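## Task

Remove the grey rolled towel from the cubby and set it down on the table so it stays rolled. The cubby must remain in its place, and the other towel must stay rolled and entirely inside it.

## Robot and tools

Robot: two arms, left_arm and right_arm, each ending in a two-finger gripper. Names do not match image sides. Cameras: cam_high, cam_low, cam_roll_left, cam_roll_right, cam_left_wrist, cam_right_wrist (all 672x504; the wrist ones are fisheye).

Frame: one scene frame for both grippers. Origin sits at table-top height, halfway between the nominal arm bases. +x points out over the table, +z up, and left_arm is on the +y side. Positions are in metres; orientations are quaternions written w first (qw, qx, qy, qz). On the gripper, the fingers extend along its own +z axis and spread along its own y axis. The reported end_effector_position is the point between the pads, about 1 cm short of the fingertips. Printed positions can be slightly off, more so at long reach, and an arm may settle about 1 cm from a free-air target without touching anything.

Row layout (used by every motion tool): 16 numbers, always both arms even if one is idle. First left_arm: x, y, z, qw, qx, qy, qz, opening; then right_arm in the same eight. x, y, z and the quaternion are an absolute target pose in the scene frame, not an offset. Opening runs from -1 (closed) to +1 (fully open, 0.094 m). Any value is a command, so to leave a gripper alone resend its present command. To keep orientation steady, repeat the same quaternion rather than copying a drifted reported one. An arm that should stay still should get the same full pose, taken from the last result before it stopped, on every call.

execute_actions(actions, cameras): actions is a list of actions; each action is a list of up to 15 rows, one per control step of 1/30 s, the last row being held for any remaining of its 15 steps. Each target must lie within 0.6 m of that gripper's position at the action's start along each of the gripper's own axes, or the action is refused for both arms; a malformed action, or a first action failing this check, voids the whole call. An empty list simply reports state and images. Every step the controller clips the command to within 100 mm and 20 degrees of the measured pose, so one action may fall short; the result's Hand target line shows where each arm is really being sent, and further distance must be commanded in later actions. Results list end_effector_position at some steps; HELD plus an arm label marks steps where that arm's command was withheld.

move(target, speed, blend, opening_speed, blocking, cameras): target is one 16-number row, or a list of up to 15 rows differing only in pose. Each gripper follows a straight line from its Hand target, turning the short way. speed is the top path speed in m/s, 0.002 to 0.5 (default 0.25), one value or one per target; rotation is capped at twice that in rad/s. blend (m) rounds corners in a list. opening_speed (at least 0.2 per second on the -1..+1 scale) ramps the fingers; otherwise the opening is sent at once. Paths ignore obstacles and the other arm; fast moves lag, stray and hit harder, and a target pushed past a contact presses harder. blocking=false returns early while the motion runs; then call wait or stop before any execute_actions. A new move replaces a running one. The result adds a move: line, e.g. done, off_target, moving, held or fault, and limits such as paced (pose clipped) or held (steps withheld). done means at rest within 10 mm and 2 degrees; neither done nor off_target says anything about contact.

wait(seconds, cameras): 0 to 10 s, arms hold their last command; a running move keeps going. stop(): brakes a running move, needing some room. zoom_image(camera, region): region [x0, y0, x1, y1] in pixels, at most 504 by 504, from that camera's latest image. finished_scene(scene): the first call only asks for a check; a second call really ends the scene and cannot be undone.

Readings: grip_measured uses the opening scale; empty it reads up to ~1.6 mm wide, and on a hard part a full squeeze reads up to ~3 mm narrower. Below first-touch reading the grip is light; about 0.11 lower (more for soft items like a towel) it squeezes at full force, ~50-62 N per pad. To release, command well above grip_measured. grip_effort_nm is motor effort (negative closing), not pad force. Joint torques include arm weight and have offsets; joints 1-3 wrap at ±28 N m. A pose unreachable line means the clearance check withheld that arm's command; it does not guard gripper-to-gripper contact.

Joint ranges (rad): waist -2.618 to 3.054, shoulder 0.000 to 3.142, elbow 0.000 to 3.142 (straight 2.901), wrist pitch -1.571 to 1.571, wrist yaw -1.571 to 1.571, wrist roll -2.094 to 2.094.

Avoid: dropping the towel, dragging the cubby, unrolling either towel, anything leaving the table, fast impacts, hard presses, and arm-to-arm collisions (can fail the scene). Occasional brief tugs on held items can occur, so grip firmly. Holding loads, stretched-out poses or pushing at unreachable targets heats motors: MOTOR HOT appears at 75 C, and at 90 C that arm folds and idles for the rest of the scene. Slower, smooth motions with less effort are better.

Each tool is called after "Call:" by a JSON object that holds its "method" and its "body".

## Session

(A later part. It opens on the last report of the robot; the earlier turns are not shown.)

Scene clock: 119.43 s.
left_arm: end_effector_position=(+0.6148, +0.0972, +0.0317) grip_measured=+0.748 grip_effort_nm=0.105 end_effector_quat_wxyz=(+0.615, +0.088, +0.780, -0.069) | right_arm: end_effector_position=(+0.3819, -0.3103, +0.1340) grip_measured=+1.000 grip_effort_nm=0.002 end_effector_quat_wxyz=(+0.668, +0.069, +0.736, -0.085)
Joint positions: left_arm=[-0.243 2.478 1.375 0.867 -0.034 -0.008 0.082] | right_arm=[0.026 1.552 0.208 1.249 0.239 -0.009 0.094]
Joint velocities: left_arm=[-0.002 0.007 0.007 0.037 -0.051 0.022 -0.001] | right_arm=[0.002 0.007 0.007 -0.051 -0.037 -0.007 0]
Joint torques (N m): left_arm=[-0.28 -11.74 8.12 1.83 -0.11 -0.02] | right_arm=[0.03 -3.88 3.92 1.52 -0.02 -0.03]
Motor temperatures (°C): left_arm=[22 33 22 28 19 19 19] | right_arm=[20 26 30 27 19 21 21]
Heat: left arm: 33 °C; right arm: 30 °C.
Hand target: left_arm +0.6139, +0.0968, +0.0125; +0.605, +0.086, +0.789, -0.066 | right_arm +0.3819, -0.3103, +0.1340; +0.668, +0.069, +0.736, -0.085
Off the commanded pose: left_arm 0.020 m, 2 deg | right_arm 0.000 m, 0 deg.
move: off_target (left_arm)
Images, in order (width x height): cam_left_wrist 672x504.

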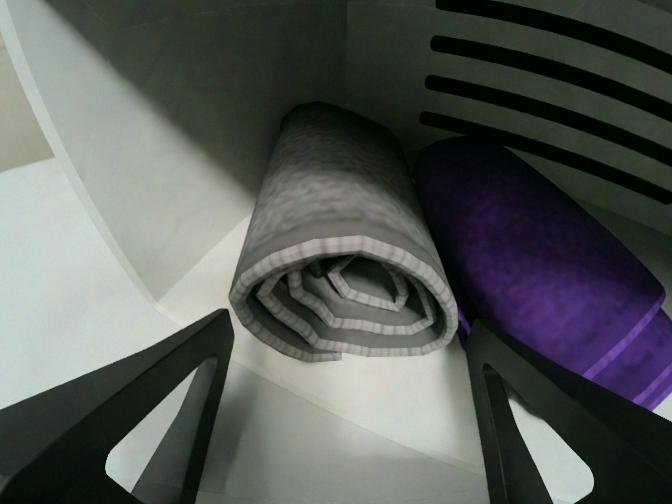

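Call:
{"method": "move", "body": {"target": [0.6375,0.095,0.014,0.6051,0.0864,0.7886,-0.0663,0.80,0.3819,-0.3103,0.1340,0.668,0.069,0.736,-0.085,1.0], "speed": 0.05, "cameras": ["cam_high","cam_left_wrist"]}}

Call:
{"method": "zoom_image", "body": {"camera": "cam_high", "region": [320, 60, 460, 200]}}

Scene clock: 120.73 s.
left_arm: end_effector_position=(+0.6330, +0.0924, +0.0349) grip_measured=+0.798 grip_effort_nm=0.100 end_effector_quat_wxyz=(+0.622, +0.087, +0.775, -0.070) | right_arm: end_effector_position=(+0.3819, -0.3103, +0.1340) grip_measured=+1.000 grip_effort_nm=-0.002 end_effector_quat_wxyz=(+0.668, +0.069, +0.736, -0.085)
Joint positions: left_arm=[-0.243 2.526 1.479 0.827 -0.034 -0.008 0.084] | right_arm=[0.026 1.552 0.208 1.249 0.239 -0.009 0.094]
Joint velocities: left_arm=[0.007 0.007 0.007 0.007 0.007 -0.007 -0.001] | right_arm=[0.002 0.007 -0.007 -0.066 0.066 0.037 0]
Joint torques (N m): left_arm=[0.59 -12.3 10.22 1.46 -0.02 0.01] | right_arm=[0.02 -3.88 3.93 1.52 -0.02 -0.03]
Motor temperatures (°C): left_arm=[22 33 22 28 19 19 19] | right_arm=[20 26 30 27 19 21 21]
Heat: left arm: 33 °C; right arm: 30 °C.
Hand target: left_arm +0.6357, +0.0953, +0.0144; +0.605, +0.086, +0.789, -0.066 | right_arm +0.3819, -0.3103, +0.1340; +0.668, +0.069, +0.736, -0.085
Off the commanded pose: left_arm 0.022 m, 2 deg | right_arm 0.000 m, 0 deg.
move: off_target (left_arm)
Images, in order (width x height): cam_high 672x504, cam_left_wrist 672x504.

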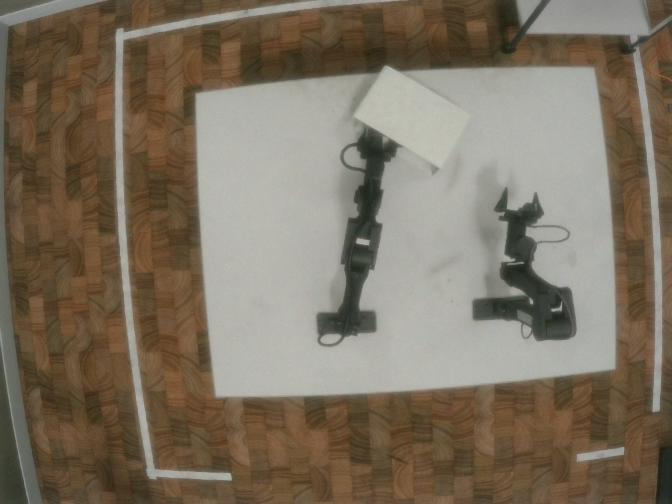

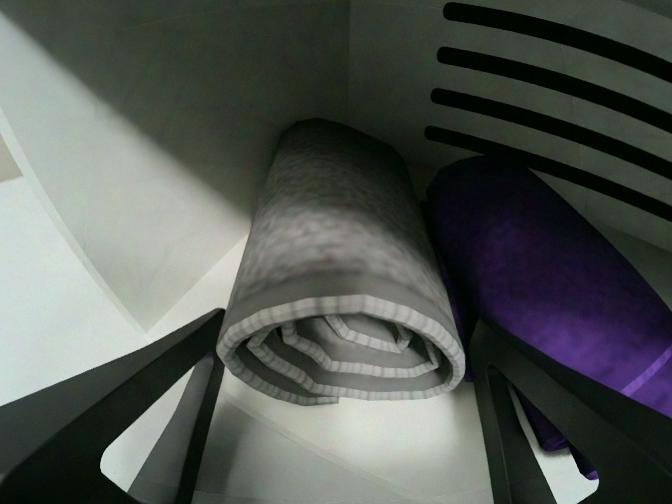

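Scaled by 3.600 from the camera's 672x504 image, which has a finer 960x720 frame.

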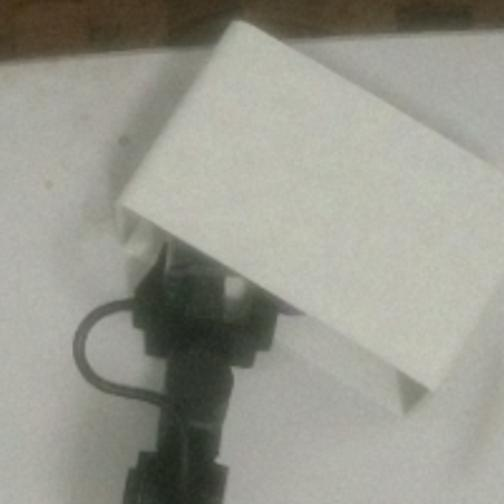

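Call:
{"method": "move", "body": {"target": [0.6465,0.093,0.012,0.6051,0.0864,0.7886,-0.0663,0.80,0.3819,-0.3103,0.1340,0.668,0.069,0.736,-0.085,1.0], "speed": 0.03, "cameras": ["cam_high","cam_left_wrist"]}}

Call:
{"method": "zoom_image", "body": {"camera": "cam_high", "region": [320, 60, 460, 200]}}

Call:
{"method": "zoom_image", "body": {"camera": "cam_left_wrist", "region": [130, 200, 570, 504]}}

Scene clock: 122.20 s.
left_arm: end_effector_position=(+0.6423, +0.0899, +0.0355) grip_measured=+0.798 grip_effort_nm=0.095 end_effector_quat_wxyz=(+0.623, +0.087, +0.774, -0.070) | right_arm: end_effector_position=(+0.3819, -0.3103, +0.1340) grip_measured=+1.000 grip_effort_nm=0.002 end_effector_quat_wxyz=(+0.668, +0.069, +0.736, -0.085)
Joint positions: left_arm=[-0.243 2.552 1.535 0.803 -0.034 -0.008 0.084] | right_arm=[0.026 1.552 0.208 1.249 0.239 -0.009 0.094]
Joint velocities: left_arm=[0.012 0.007 -0.007 -0.007 -0.066 -0.051 0] | right_arm=[0.017 0.002 -0.012 -0.037 0.007 0.007 0]
Joint torques (N m): left_arm=[0.66 -12.38 10.43 1.4 -0.01 0.01] | right_arm=[0.03 -3.89 3.92 1.52 -0.01 -0.03]
Motor temperatures (°C): left_arm=[22 33 22 28 19 19 19] | right_arm=[20 26 30 27 19 21 21]
Heat: left arm: 33 °C; right arm: 30 °C.
Hand target: left_arm +0.6443, +0.0934, +0.0124; +0.605, +0.086, +0.789, -0.067 | right_arm +0.3819, -0.3103, +0.1340; +0.668, +0.069, +0.736, -0.085
Off the commanded pose: left_arm 0.024 m, 3 deg | right_arm 0.000 m, 0 deg.
move: off_target (left_arm)
Images, in order (width x height): cam_high 672x504, cam_left_wrist 672x504.

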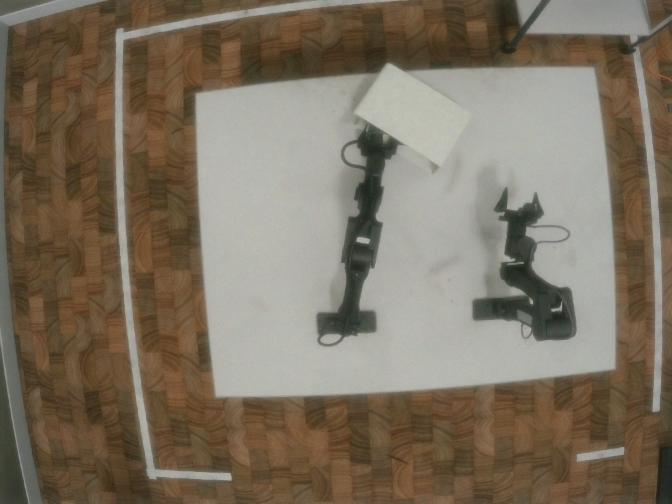

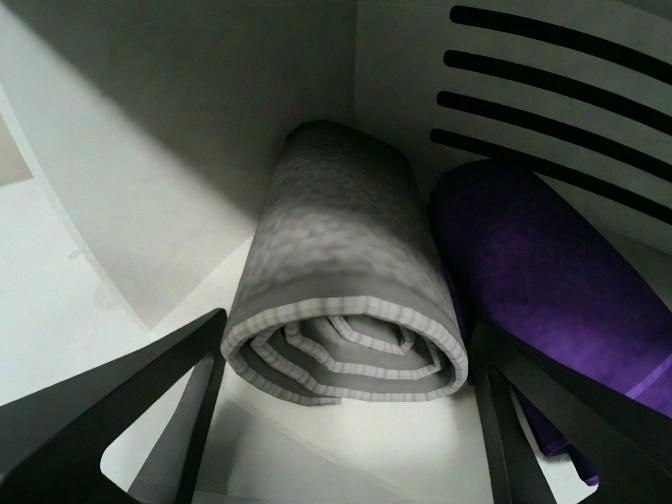

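Scaled by 3.600 from the camera's 672x504 image, which has a finer 960x720 frame.

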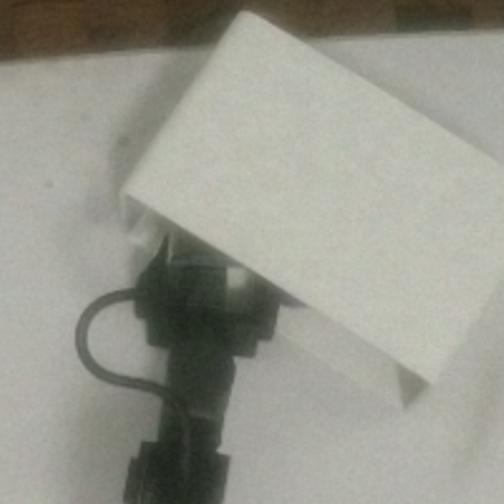

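Scaled by 1.145 from the camera's 672x504 image, which has a finer 960x720 frame.

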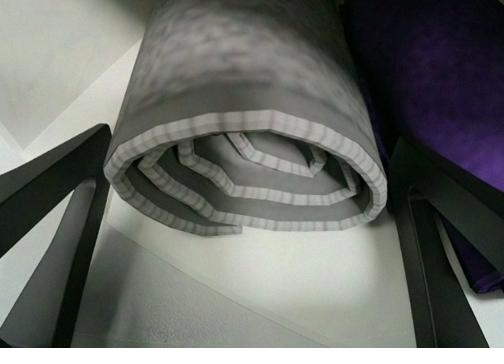

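Call:
{"method": "move", "body": {"target": [[0.640,0.0935,0.030,0.6051,0.0864,0.7886,-0.0663,0.80,0.3819,-0.3103,0.1340,0.668,0.069,0.736,-0.085,1.0],[0.655,0.090,0.030,0.6051,0.0864,0.7886,-0.0663,0.80,0.3819,-0.3103,0.1340,0.668,0.069,0.736,-0.085,1.0]], "speed": 0.03, "cameras": ["cam_high","cam_left_wrist"]}}

Call:
{"method": "zoom_image", "body": {"camera": "cam_high", "region": [320, 60, 460, 200]}}

Call:
{"method": "zoom_image", "body": {"camera": "cam_left_wrist", "region": [130, 200, 570, 504]}}

Scene clock: 125.20 s.
left_arm: end_effector_position=(+0.6485, +0.0883, +0.0347) grip_measured=+0.798 grip_effort_nm=0.105 end_effector_quat_wxyz=(+0.607, +0.087, +0.787, -0.069) | right_arm: end_effector_position=(+0.3819, -0.3103, +0.1340) grip_measured=+1.000 grip_effort_nm=0.002 end_effector_quat_wxyz=(+0.668, +0.069, +0.736, -0.085)
Joint positions: left_arm=[-0.243 2.552 1.587 0.708 -0.034 -0.013 0.084] | right_arm=[0.026 1.552 0.208 1.249 0.239 -0.009 0.094]
Joint velocities: left_arm=[0.002 0.002 -0.007 -0.022 -0.007 -0.051 -0.001] | right_arm=[0.002 -0.012 0.007 -0.037 -0.037 -0.007 0]
Joint torques (N m): left_arm=[0.51 -14.05 11.47 1.69 -0.03 0.05] | right_arm=[0.05 -3.88 3.93 1.52 -0.02 -0.03]
Motor temperatures (°C): left_arm=[22 33 22 28 19 19 19] | right_arm=[20 26 30 28 19 21 21]
Heat: left arm: 33 °C; right arm: 30 °C.
Hand target: left_arm +0.6544, +0.0901, +0.0300; +0.605, +0.086, +0.789, -0.067 | right_arm +0.3819, -0.3103, +0.1340; +0.668, +0.069, +0.736, -0.085
Off the commanded pose: left_arm 0.008 m, 0 deg | right_arm 0.000 m, 0 deg.
move: done
Images, in order (width x height): cam_high 672x504, cam_left_wrist 672x504.

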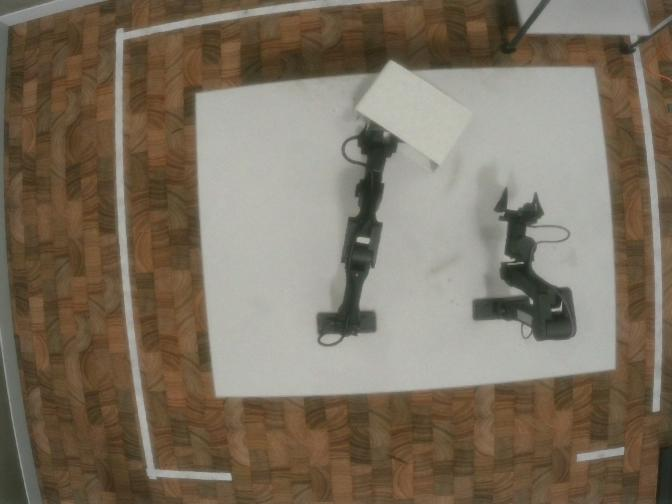

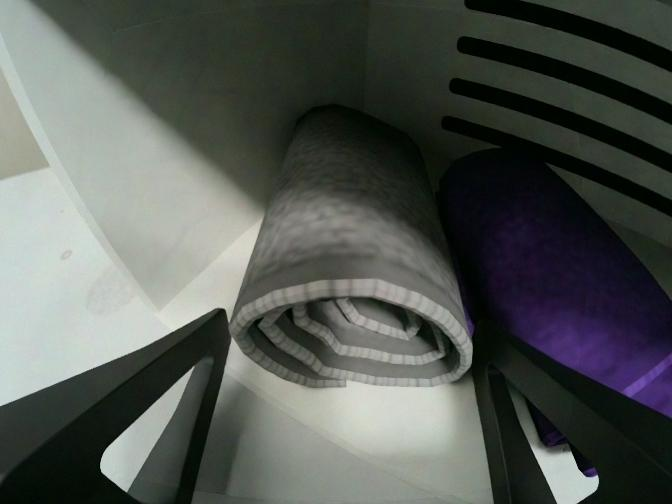

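Scaled by 3.600 from the camera's 672x504 image, which has a finer 960x720 frame.

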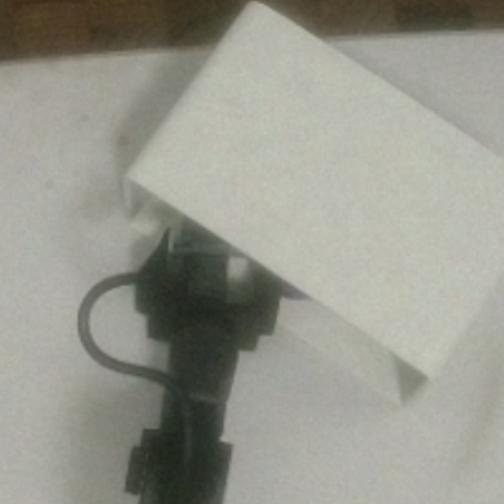

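Scaled by 1.145 from the camera's 672x504 image, which has a finer 960x720 frame.

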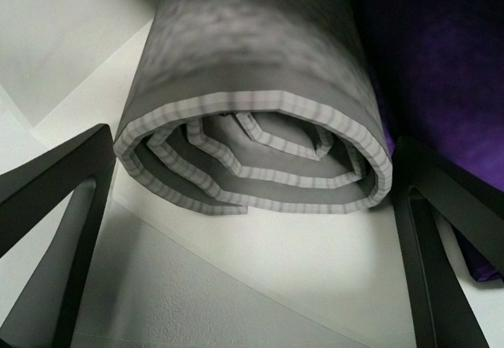

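Call:
{"method": "move", "body": {"target": [0.650,0.090,0.034,0.6051,0.0864,0.7886,-0.0663,0.0,0.3819,-0.3103,0.1340,0.668,0.069,0.736,-0.085,1.0], "speed": 0.04, "opening_speed": 0.5, "cameras": ["cam_left_wrist"]}}

Call:
{"method": "zoom_image", "body": {"camera": "cam_left_wrist", "region": [130, 200, 570, 504]}}

Scene clock: 127.93 s.
left_arm: end_effector_position=(+0.6484, +0.0883, +0.0346) grip_measured=+0.002 grip_effort_nm=-0.125 end_effector_quat_wxyz=(+0.606, +0.087, +0.787, -0.069) | right_arm: end_effector_position=(+0.3819, -0.3103, +0.1340) grip_measured=+1.000 grip_effort_nm=0.002 end_effector_quat_wxyz=(+0.668, +0.069, +0.736, -0.085)
Joint positions: left_arm=[-0.243 2.552 1.587 0.708 -0.034 -0.013 0.047] | right_arm=[0.026 1.552 0.208 1.249 0.239 -0.009 0.094]
Joint velocities: left_arm=[-0.002 -0.007 -0.012 -0.022 -0.007 -0.095 -0.001] | right_arm=[-0.002 0.007 0.017 -0.037 0.007 -0.051 0]
Joint torques (N m): left_arm=[0.28 -16.02 8.44 1.72 -0.06 0.05] | right_arm=[0.05 -3.89 3.93 1.52 -0.01 -0.03]
Motor temperatures (°C): left_arm=[22 34 22 28 19 19 19] | right_arm=[20 26 30 28 19 21 21]
Heat: left arm: 34 °C; right arm: 30 °C.
Hand target: left_arm +0.6500, +0.0900, +0.0340; +0.605, +0.086, +0.789, -0.066 | right_arm +0.3819, -0.3103, +0.1340; +0.668, +0.069, +0.736, -0.085
Off the commanded pose: left_arm 0.002 m, 0 deg | right_arm 0.000 m, 0 deg.
move: done
Images, in order (width x height): cam_left_wrist 672x504.

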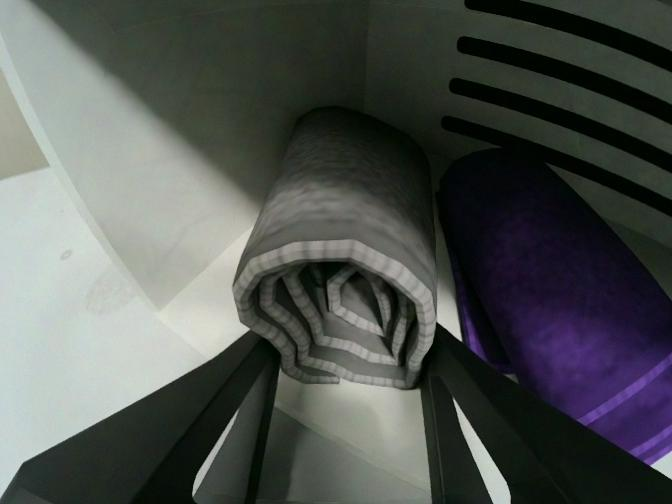

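Scaled by 1.145 from the camera's 672x504 image, which has a finer 960x720 frame.

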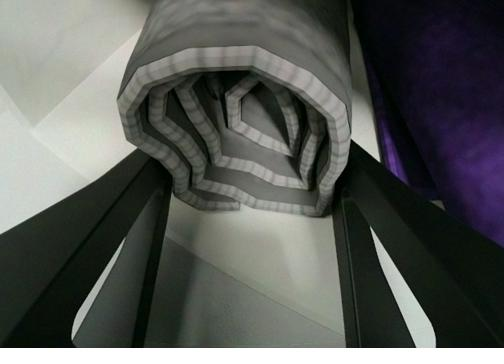

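Call:
{"method": "move", "body": {"target": [0.604,0.100,0.034,0.6051,0.0864,0.7886,-0.0663,-0.15,0.3819,-0.3103,0.1340,0.668,0.069,0.736,-0.085,1.0], "speed": 0.03, "opening_speed": 0.5, "cameras": ["cam_high","cam_left_wrist"]}}

Call:
{"method": "zoom_image", "body": {"camera": "cam_high", "region": [320, 60, 460, 200]}}

Scene clock: 130.40 s.
left_arm: end_effector_position=(+0.6092, +0.0987, +0.0303) grip_measured=-0.148 grip_effort_nm=-0.115 end_effector_quat_wxyz=(+0.610, +0.086, +0.785, -0.070) | right_arm: end_effector_position=(+0.3819, -0.3103, +0.1340) grip_measured=+1.000 grip_effort_nm=-0.007 end_effector_quat_wxyz=(+0.668, +0.069, +0.736, -0.085)
Joint positions: left_arm=[-0.243 2.46 1.347 0.863 -0.034 -0.013 0.04] | right_arm=[0.026 1.552 0.208 1.249 0.239 -0.009 0.094]
Joint velocities: left_arm=[-0.007 0.002 0.012 -0.007 -0.007 -0.007 0] | right_arm=[-0.007 -0.007 0.012 -0.051 -0.022 0.022 0]
Joint torques (N m): left_arm=[-0.1 -17.8 4.57 1.65 -0.1 0.04] | right_arm=[0.03 -3.88 3.92 1.52 -0.02 -0.03]
Motor temperatures (°C): left_arm=[22 35 22 28 19 19 19] | right_arm=[20 26 30 28 19 21 21]
Heat: left arm: 35 °C; right arm: 30 °C.
Hand target: left_arm +0.6043, +0.1002, +0.0343; +0.605, +0.086, +0.788, -0.066 | right_arm +0.3819, -0.3103, +0.1340; +0.668, +0.069, +0.736, -0.085
Off the commanded pose: left_arm 0.007 m, 1 deg | right_arm 0.000 m, 0 deg.
move: done
Images, in order (width x height): cam_high 672x504, cam_left_wrist 672x504.

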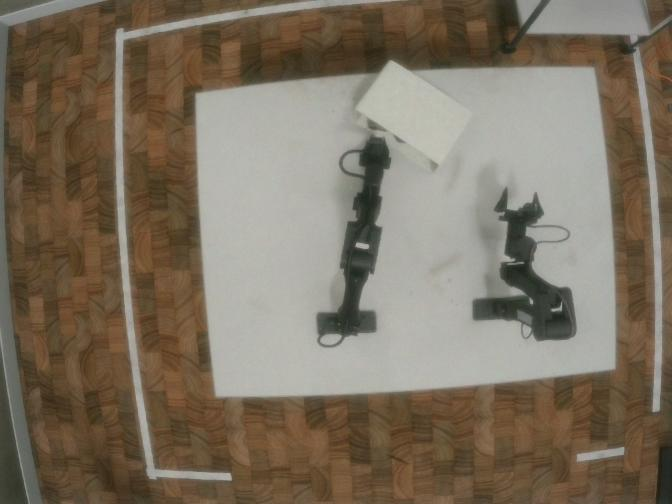

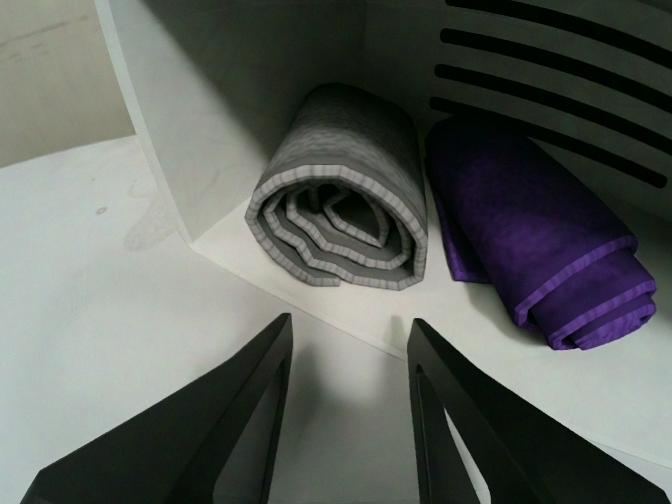

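Scaled by 3.600 from the camera's 672x504 image, which has a finer 960x720 frame.

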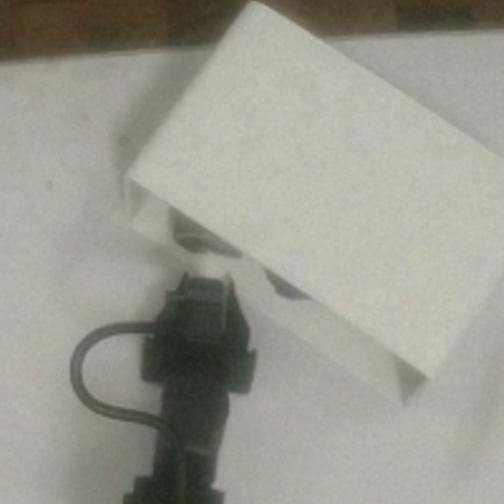

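Call:
{"method": "move", "body": {"target": [[0.575,0.120,0.045,0.6051,0.0864,0.7886,-0.0663,0.0,0.3819,-0.3103,0.1340,0.668,0.069,0.736,-0.085,1.0],[0.605,0.188,0.050,0.5837,0.2253,0.7607,-0.1729,0.0,0.3819,-0.3103,0.1340,0.668,0.069,0.736,-0.085,1.0]], "speed": 0.12, "cameras": ["cam_high","cam_left_wrist"]}}

Call:
{"method": "zoom_image", "body": {"camera": "cam_high", "region": [320, 60, 460, 200]}}

Scene clock: 135.57 s.
left_arm: end_effector_position=(+0.6019, +0.1893, +0.0647) grip_measured=-0.002 grip_effort_nm=0.095 end_effector_quat_wxyz=(+0.596, +0.221, +0.754, -0.167) | right_arm: end_effector_position=(+0.3819, -0.3103, +0.1340) grip_measured=+1.000 grip_effort_nm=0.002 end_effector_quat_wxyz=(+0.668, +0.069, +0.736, -0.085)
Joint positions: left_arm=[0.076 2.366 1.347 0.732 0.599 0.178 0.047] | right_arm=[0.026 1.552 0.208 1.249 0.239 -0.009 0.094]
Joint velocities: left_arm=[-0.012 -0.007 -0.002 -0.037 -0.022 -0.066 -0.001] | right_arm=[-0.012 -0.007 -0.017 -0.022 0.022 0.037 0]
Joint torques (N m): left_arm=[0.12 -11.55 10.1 1.43 0.2 0.13] | right_arm=[0.03 -3.88 3.92 1.52 -0.01 -0.03]
Motor temperatures (°C): left_arm=[22 35 22 29 19 19 19] | right_arm=[20 26 30 28 19 21 21]
Heat: left arm: 35 °C; right arm: 30 °C.
Hand target: left_arm +0.6040, +0.1883, +0.0503; +0.585, +0.225, +0.760, -0.172 | right_arm +0.3819, -0.3103, +0.1340; +0.668, +0.069, +0.736, -0.085
Off the commanded pose: left_arm 0.015 m, 2 deg | right_arm 0.000 m, 0 deg.
move: off_target (left_arm)
Images, in order (width x height): cam_high 672x504, cam_left_wrist 672x504.

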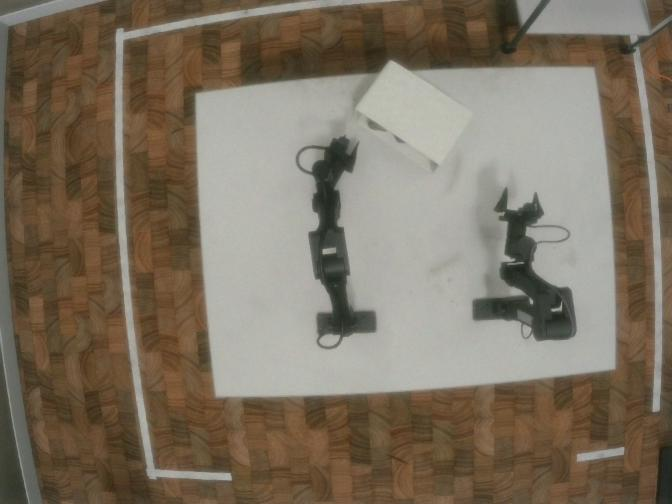

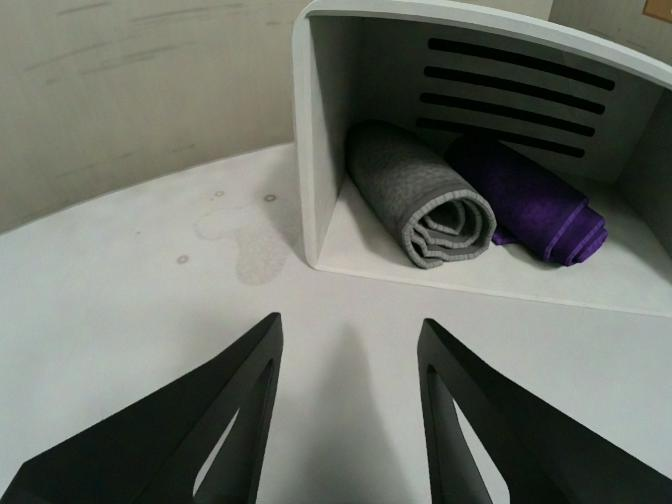

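Scaled by 3.600 from the camera's 672x504 image, which has a finer 960x720 frame.

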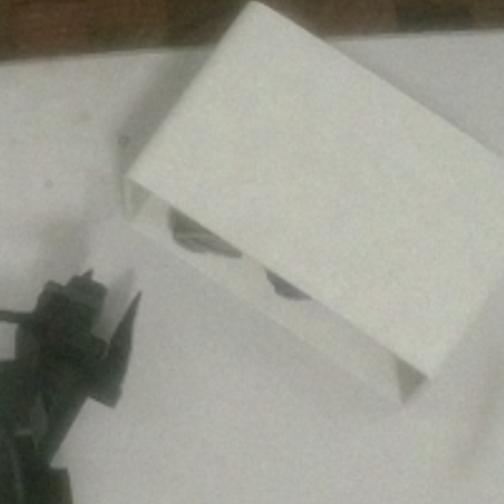

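Call:
{"method": "execute_actions", "body": {"actions": [], "cameras": ["cam_high","cam_left_wrist","cam_roll_left"]}}

Scene clock: 137.70 s.
left_arm: end_effector_position=(+0.6018, +0.1892, +0.0645) grip_measured=-0.002 grip_effort_nm=0.100 end_effector_quat_wxyz=(+0.596, +0.221, +0.754, -0.167) | right_arm: end_effector_position=(+0.3819, -0.3103, +0.1340) grip_measured=+1.000 grip_effort_nm=-0.007 end_effector_quat_wxyz=(+0.668, +0.069, +0.736, -0.085)
Joint positions: left_arm=[0.076 2.366 1.347 0.731 0.6 0.178 0.047] | right_arm=[0.026 1.552 0.208 1.249 0.239 -0.009 0.094]
Joint velocities: left_arm=[-0.012 -0.012 -0.002 0.022 0.022 0.051 -0.001] | right_arm=[-0.017 -0.002 0.007 -0.095 -0.007 0.007 0]
Joint torques (N m): left_arm=[0.17 -11.55 10.1 1.41 0.25 0.13] | right_arm=[0.03 -3.89 3.92 1.51 -0.01 -0.03]
Motor temperatures (°C): left_arm=[22 34 22 28 19 19 19] | right_arm=[20 26 30 28 19 21 21]
Heat: left arm: 34 °C; right arm: 30 °C.
Hand target: left_arm +0.6040, +0.1883, +0.0503; +0.585, +0.225, +0.760, -0.172 | right_arm +0.3819, -0.3103, +0.1340; +0.668, +0.069, +0.736, -0.085
Tool commands: left_gripper/opening=+0.0 right_gripper/opening=+1.0
Off the commanded pose: left_arm 0.015 m, 2 deg | right_arm 0.000 m, 0 deg.
Images, in order (width x height): cam_high 672x504, cam_roll_left 672x504, cam_left_wrist 672x504.

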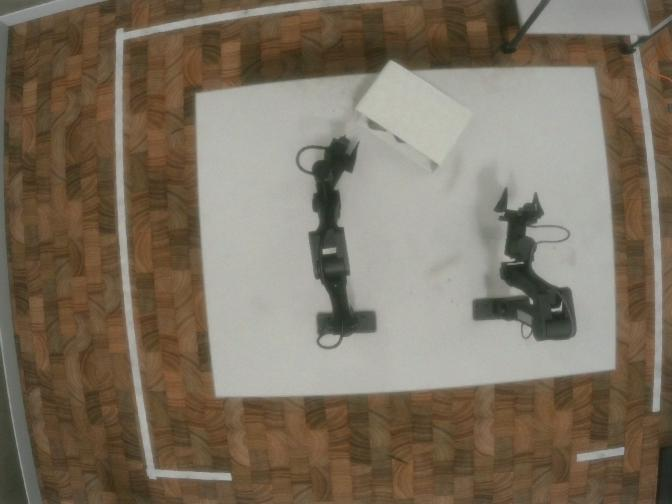

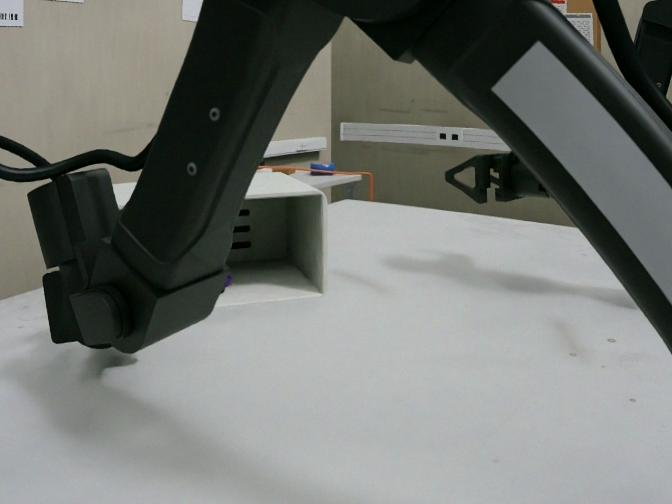

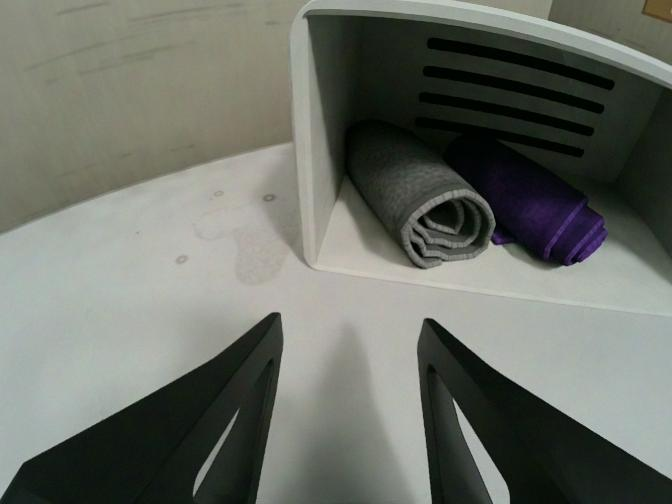

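Call:
{"method": "move", "body": {"target": [[0.61,0.200,0.048,0.5837,0.2253,0.7607,-0.1729,-0.3,0.3819,-0.3103,0.1340,0.668,0.069,0.736,-0.085,1.0],[0.645,0.177,0.046,0.5837,0.2253,0.7607,-0.1729,-0.3,0.3819,-0.3103,0.1340,0.668,0.069,0.736,-0.085,1.0]], "speed": 0.08, "cameras": ["cam_high","cam_left_wrist"]}}

Scene clock: 140.47 s.
left_arm: end_effector_position=(+0.6404, +0.1774, +0.0633) grip_measured=-0.298 grip_effort_nm=-0.120 end_effector_quat_wxyz=(+0.597, +0.231, +0.749, -0.170) | right_arm: end_effector_position=(+0.3819, -0.3103, +0.1340) grip_measured=+1.000 grip_effort_nm=0.002 end_effector_quat_wxyz=(+0.668, +0.069, +0.736, -0.085)
Joint positions: left_arm=[0.053 2.485 1.579 0.625 0.595 0.183 0.033] | right_arm=[0.026 1.552 0.208 1.249 0.239 -0.009 0.094]
Joint velocities: left_arm=[-0.012 0.012 -0.002 -0.051 -0.007 0.081 -0.001] | right_arm=[-0.002 0.012 0.012 0.051 0.022 0.066 0]
Joint torques (N m): left_arm=[-0.17 -12.64 10.86 1.38 -0.04 -0.02] | right_arm=[0.05 -3.89 3.9 1.52 -0.01 -0.03]
Motor temperatures (°C): left_arm=[22 34 22 28 19 19 19] | right_arm=[20 26 30 28 19 21 21]
Heat: left arm: 34 °C; right arm: 30 °C.
Hand target: left_arm +0.6436, +0.1769, +0.0461; +0.584, +0.225, +0.761, -0.173 | right_arm +0.3819, -0.3103, +0.1340; +0.668, +0.069, +0.736, -0.085
Off the commanded pose: left_arm 0.018 m, 2 deg | right_arm 0.000 m, 0 deg.
move: off_target (left_arm)
Images, in order (width x height): cam_high 672x504, cam_left_wrist 672x504.

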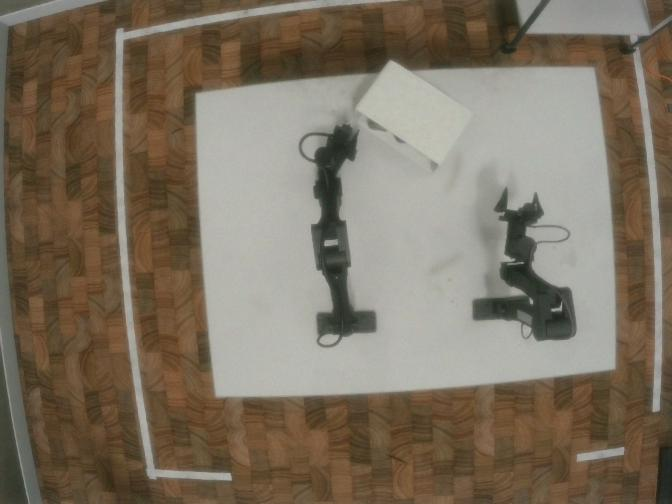

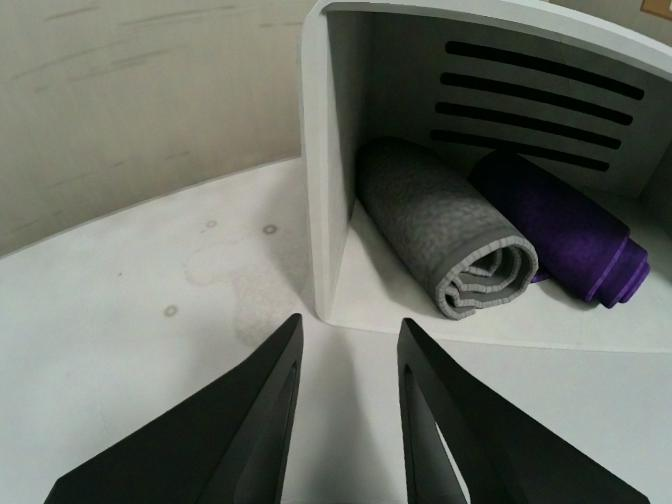

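Call:
{"method": "move", "body": {"target": [[0.650,0.185,0.042,0.5837,0.2253,0.7607,-0.1729,-0.3,0.3819,-0.3103,0.1340,0.668,0.069,0.736,-0.085,1.0],[0.677,0.166,0.040,0.5837,0.2253,0.7607,-0.1729,-0.3,0.3819,-0.3103,0.1340,0.668,0.069,0.736,-0.085,1.0]], "speed": 0.05, "cameras": ["cam_high","cam_left_wrist"]}}

Call:
{"method": "zoom_image", "body": {"camera": "cam_high", "region": [290, 40, 490, 190]}}

Scene clock: 143.10 s.
left_arm: end_effector_position=(+0.6731, +0.1679, +0.0592) grip_measured=-0.298 grip_effort_nm=-0.120 end_effector_quat_wxyz=(+0.598, +0.232, +0.749, -0.167) | right_arm: end_effector_position=(+0.3819, -0.3103, +0.1340) grip_measured=+1.000 grip_effort_nm=0.002 end_effector_quat_wxyz=(+0.668, +0.069, +0.736, -0.085)
Joint positions: left_arm=[0.032 2.602 1.796 0.53 0.573 0.18 0.033] | right_arm=[0.026 1.552 0.208 1.249 0.239 -0.009 0.094]
Joint velocities: left_arm=[-0.007 -0.007 -0.007 0.066 -0.022 0.095 0] | right_arm=[-0.017 0.007 -0.002 0.095 -0.007 -0.022 0]
Joint torques (N m): left_arm=[-0.44 -13.56 11.26 1.4 0.01 -0.08] | right_arm=[0.03 -3.9 3.92 1.52 -0.01 -0.03]
Motor temperatures (°C): left_arm=[22 34 22 28 19 19 19] | right_arm=[20 26 30 28 19 21 21]
Heat: left arm: 34 °C; right arm: 30 °C.
Hand target: left_arm +0.6754, +0.1661, +0.0401; +0.584, +0.225, +0.761, -0.173 | right_arm +0.3819, -0.3103, +0.1340; +0.668, +0.069, +0.736, -0.085
Off the commanded pose: left_arm 0.020 m, 2 deg | right_arm 0.000 m, 0 deg.
move: off_target (left_arm)
Images, in order (width x height): cam_high 672x504, cam_left_wrist 672x504.

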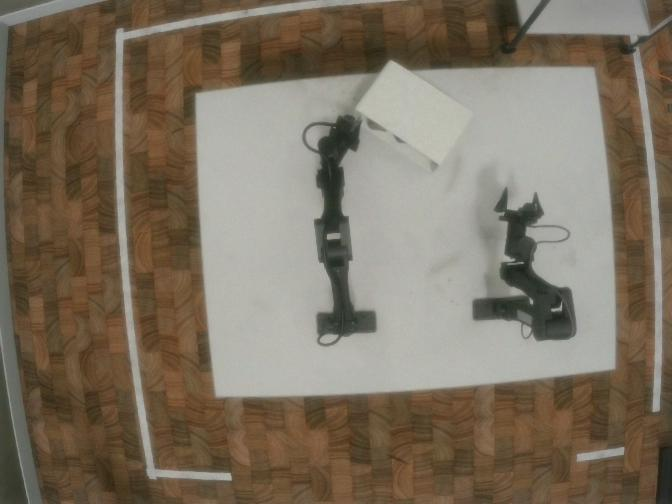

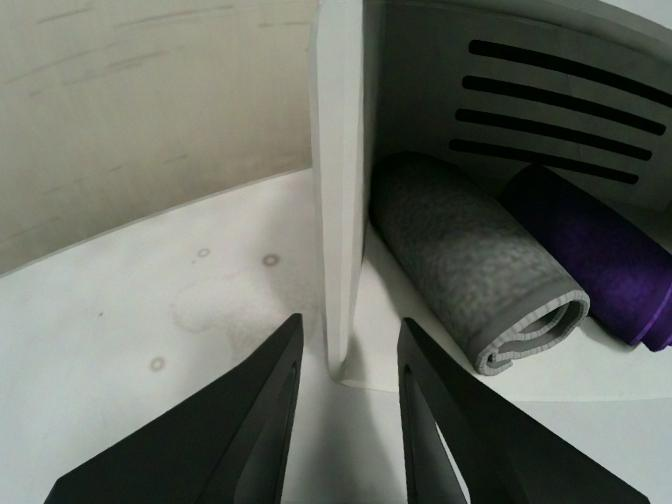

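Scaled by 2.520 from the camera's 672x504 image, which has a finer 960x720 frame.

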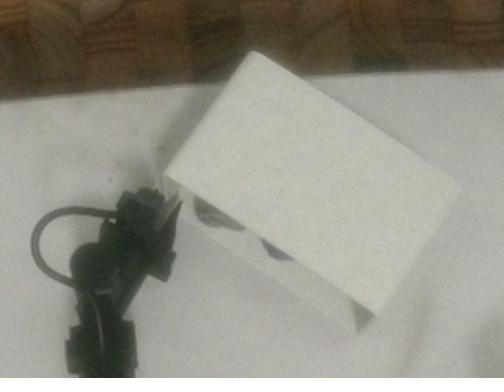

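Call:
{"method": "move", "body": {"target": [0.677,0.166,0.040,0.5837,0.2253,0.7607,-0.1729,-0.98,0.3819,-0.3103,0.1340,0.668,0.069,0.736,-0.085,1.0], "speed": 0.05, "opening_speed": 0.5, "cameras": ["cam_left_wrist"]}}

Scene clock: 145.33 s.
left_arm: end_effector_position=(+0.6744, +0.1698, +0.0591) grip_measured=-0.901 grip_effort_nm=-0.994 end_effector_quat_wxyz=(+0.599, +0.228, +0.750, -0.163) | right_arm: end_effector_position=(+0.3819, -0.3103, +0.1340) grip_measured=+1.000 grip_effort_nm=0.002 end_effector_quat_wxyz=(+0.668, +0.069, +0.736, -0.085)
Joint positions: left_arm=[0.032 2.602 1.798 0.528 0.56 0.18 0.005] | right_arm=[0.026 1.552 0.208 1.249 0.239 -0.009 0.094]
Joint velocities: left_arm=[0.007 -0.007 0.007 0.022 -0.007 0.037 -0.002] | right_arm=[-0.012 -0.007 -0.002 0.022 -0.125 -0.081 0]
Joint torques (N m): left_arm=[-0.42 -13.53 11.3 1.43 0.14 -0.07] | right_arm=[0.03 -3.88 3.9 1.52 -0.02 -0.03]
Motor temperatures (°C): left_arm=[22 34 22 28 19 19 19] | right_arm=[20 26 30 28 19 21 21]
Heat: left arm: 34 °C; right arm: 30 °C.
Hand target: left_arm +0.6756, +0.1661, +0.0403; +0.584, +0.225, +0.761, -0.173 | right_arm +0.3819, -0.3103, +0.1340; +0.668, +0.069, +0.736, -0.085
Off the commanded pose: left_arm 0.020 m, 2 deg | right_arm 0.000 m, 0 deg.
move: off_target (left_arm)
Images, in order (width x height): cam_left_wrist 672x504.

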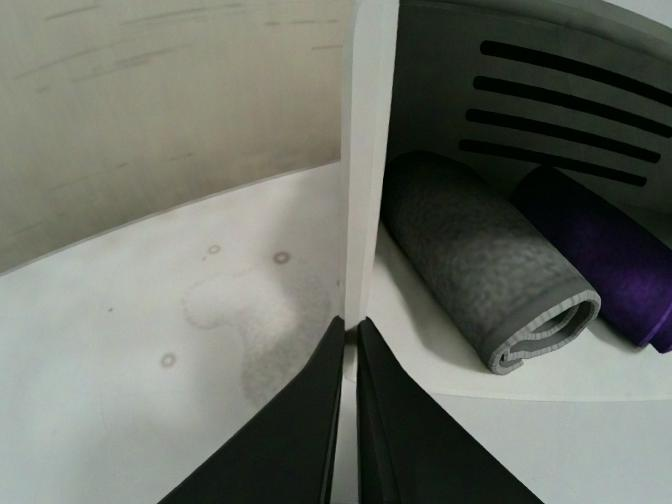

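Call:
{"method": "move", "body": {"target": [0.60,0.181,0.048,0.5961,0.1596,0.7769,-0.1225,-0.98,0.3819,-0.3103,0.1340,0.668,0.069,0.736,-0.085,1.0], "speed": 0.04, "cameras": ["cam_high","cam_left_wrist"]}}

Call:
{"method": "zoom_image", "body": {"camera": "cam_high", "region": [320, 60, 460, 200]}}

Scene clock: 148.90 s.
left_arm: end_effector_position=(+0.6083, +0.1816, +0.0552) grip_measured=-0.906 grip_effort_nm=-1.038 end_effector_quat_wxyz=(+0.614, +0.168, +0.762, -0.120) | right_arm: end_effector_position=(+0.3819, -0.3103, +0.1340) grip_measured=+1.000 grip_effort_nm=0.002 end_effector_quat_wxyz=(+0.668, +0.069, +0.736, -0.085)
Joint positions: left_arm=[0.01 2.388 1.304 0.846 0.395 0.117 0.004] | right_arm=[0.026 1.552 0.208 1.249 0.239 -0.009 0.094]
Joint velocities: left_arm=[0.007 0.012 -0.017 -0.081 0.022 0.022 -0.001] | right_arm=[-0.017 0.012 0.002 -0.022 -0.007 -0.037 0]
Joint torques (N m): left_arm=[-0.4 -16.75 4.29 1.39 -0.07 -0.09] | right_arm=[0.02 -3.88 3.9 1.52 -0.01 -0.03]
Motor temperatures (°C): left_arm=[22 35 22 28 19 19 19] | right_arm=[20 26 30 28 19 21 21]
Heat: left arm: 35 °C; right arm: 30 °C.
Hand target: left_arm +0.6004, +0.1811, +0.0483; +0.597, +0.160, +0.777, -0.123 | right_arm +0.3819, -0.3103, +0.1340; +0.668, +0.069, +0.736, -0.085
Off the commanded pose: left_arm 0.011 m, 3 deg | right_arm 0.000 m, 0 deg.
move: off_target (left_arm)
Images, in order (width x height): cam_high 672x504, cam_left_wrist 672x504.

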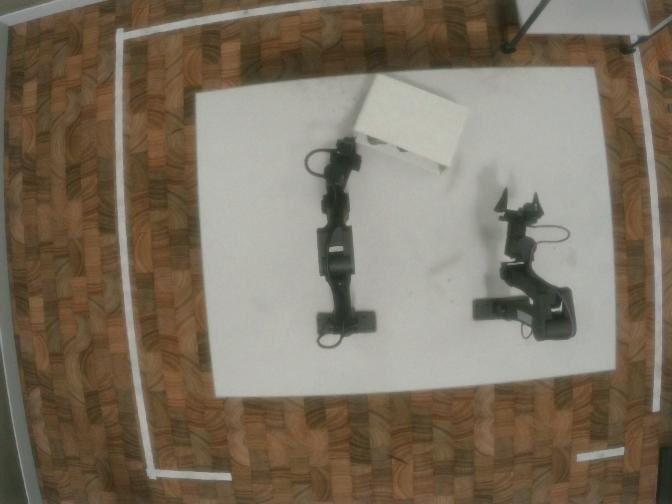

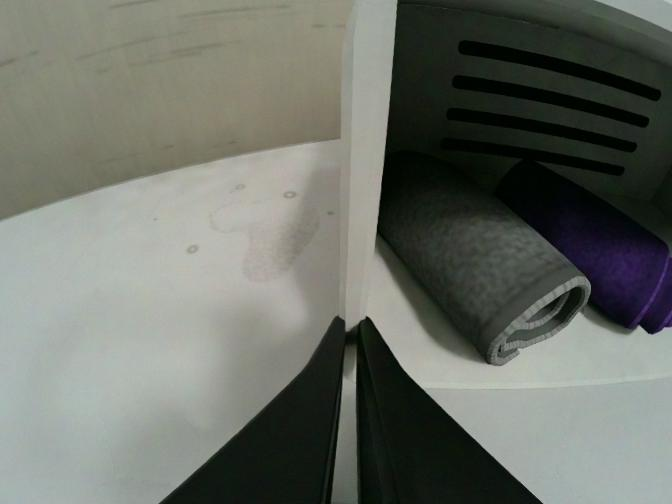

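Scaled by 3.600 from the camera's 672x504 image, which has a finer 960x720 frame.

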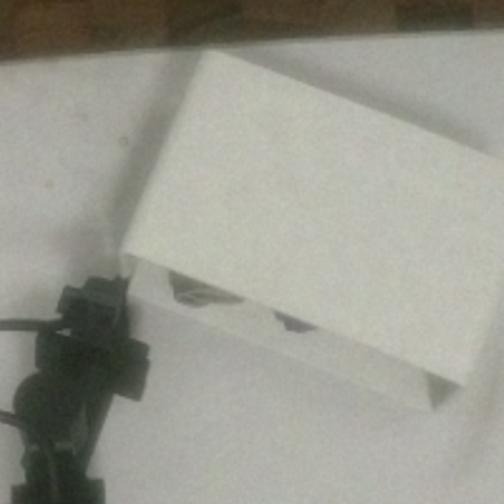

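Call:
{"method": "move", "body": {"target": [0.503,0.198,0.048,0.6046,0.0967,0.7878,-0.0742,-0.98,0.3819,-0.3103,0.1340,0.668,0.069,0.736,-0.085,1.0], "speed": 0.04, "cameras": ["cam_high","cam_left_wrist"]}}

Call:
{"method": "zoom_image", "body": {"camera": "cam_high", "region": [320, 60, 460, 200]}}

Scene clock: 152.33 s.
left_arm: end_effector_position=(+0.5108, +0.1981, +0.0523) grip_measured=-0.907 grip_effort_nm=-1.038 end_effector_quat_wxyz=(+0.616, +0.103, +0.778, -0.075) | right_arm: end_effector_position=(+0.3819, -0.3103, +0.1340) grip_measured=+1.000 grip_effort_nm=0.007 end_effector_quat_wxyz=(+0.668, +0.069, +0.736, -0.085)
Joint positions: left_arm=[-0.019 2.159 0.79 1.131 0.212 0.063 0.004] | right_arm=[0.026 1.552 0.208 1.249 0.239 -0.009 0.094]
Joint velocities: left_arm=[-0.012 -0.002 -0.007 -0.051 -0.051 0.037 0] | right_arm=[0.017 0.012 -0.022 0.051 0.022 0.007 0]
Joint torques (N m): left_arm=[-0.44 -13.12 3.15 1.55 -0.14 -0.12] | right_arm=[0.05 -3.86 3.92 1.52 -0.01 -0.03]
Motor temperatures (°C): left_arm=[22 35 22 28 19 19 19] | right_arm=[20 26 30 28 19 21 21]
Heat: left arm: 35 °C; right arm: 30 °C.
Hand target: left_arm +0.5035, +0.1984, +0.0483; +0.604, +0.097, +0.787, -0.074 | right_arm +0.3819, -0.3103, +0.1340; +0.668, +0.069, +0.736, -0.085
Off the commanded pose: left_arm 0.009 m, 2 deg | right_arm 0.000 m, 0 deg.
move: done
Images, in order (width x height): cam_high 672x504, cam_left_wrist 672x504.

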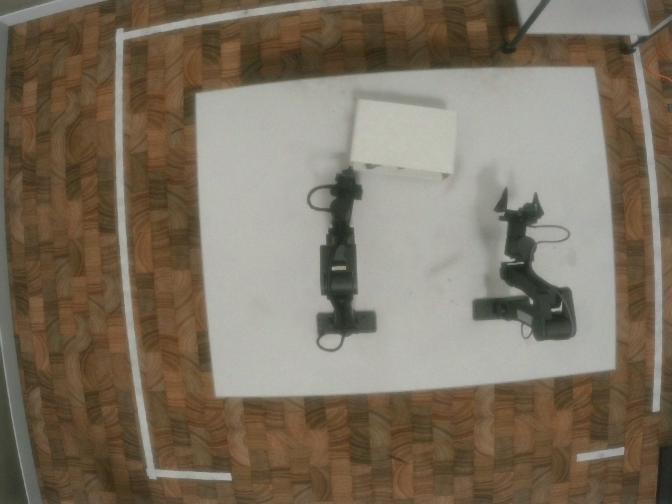

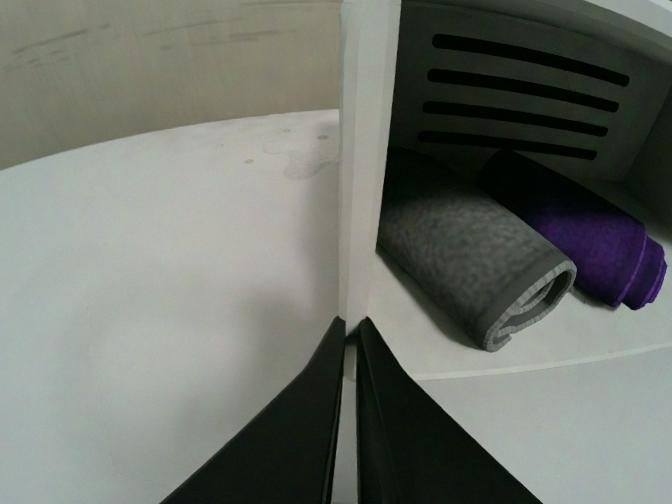

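Scaled by 3.600 from the camera's 672x504 image, which has a finer 960x720 frame.

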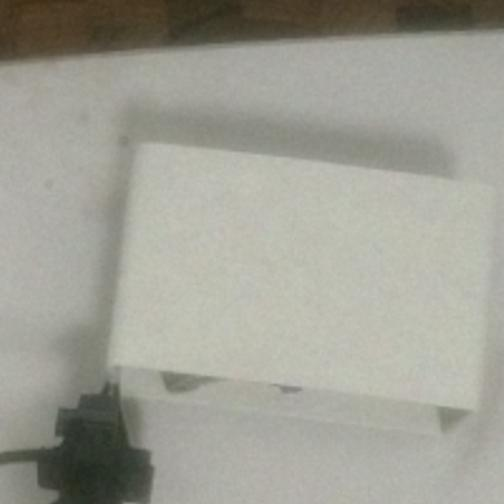

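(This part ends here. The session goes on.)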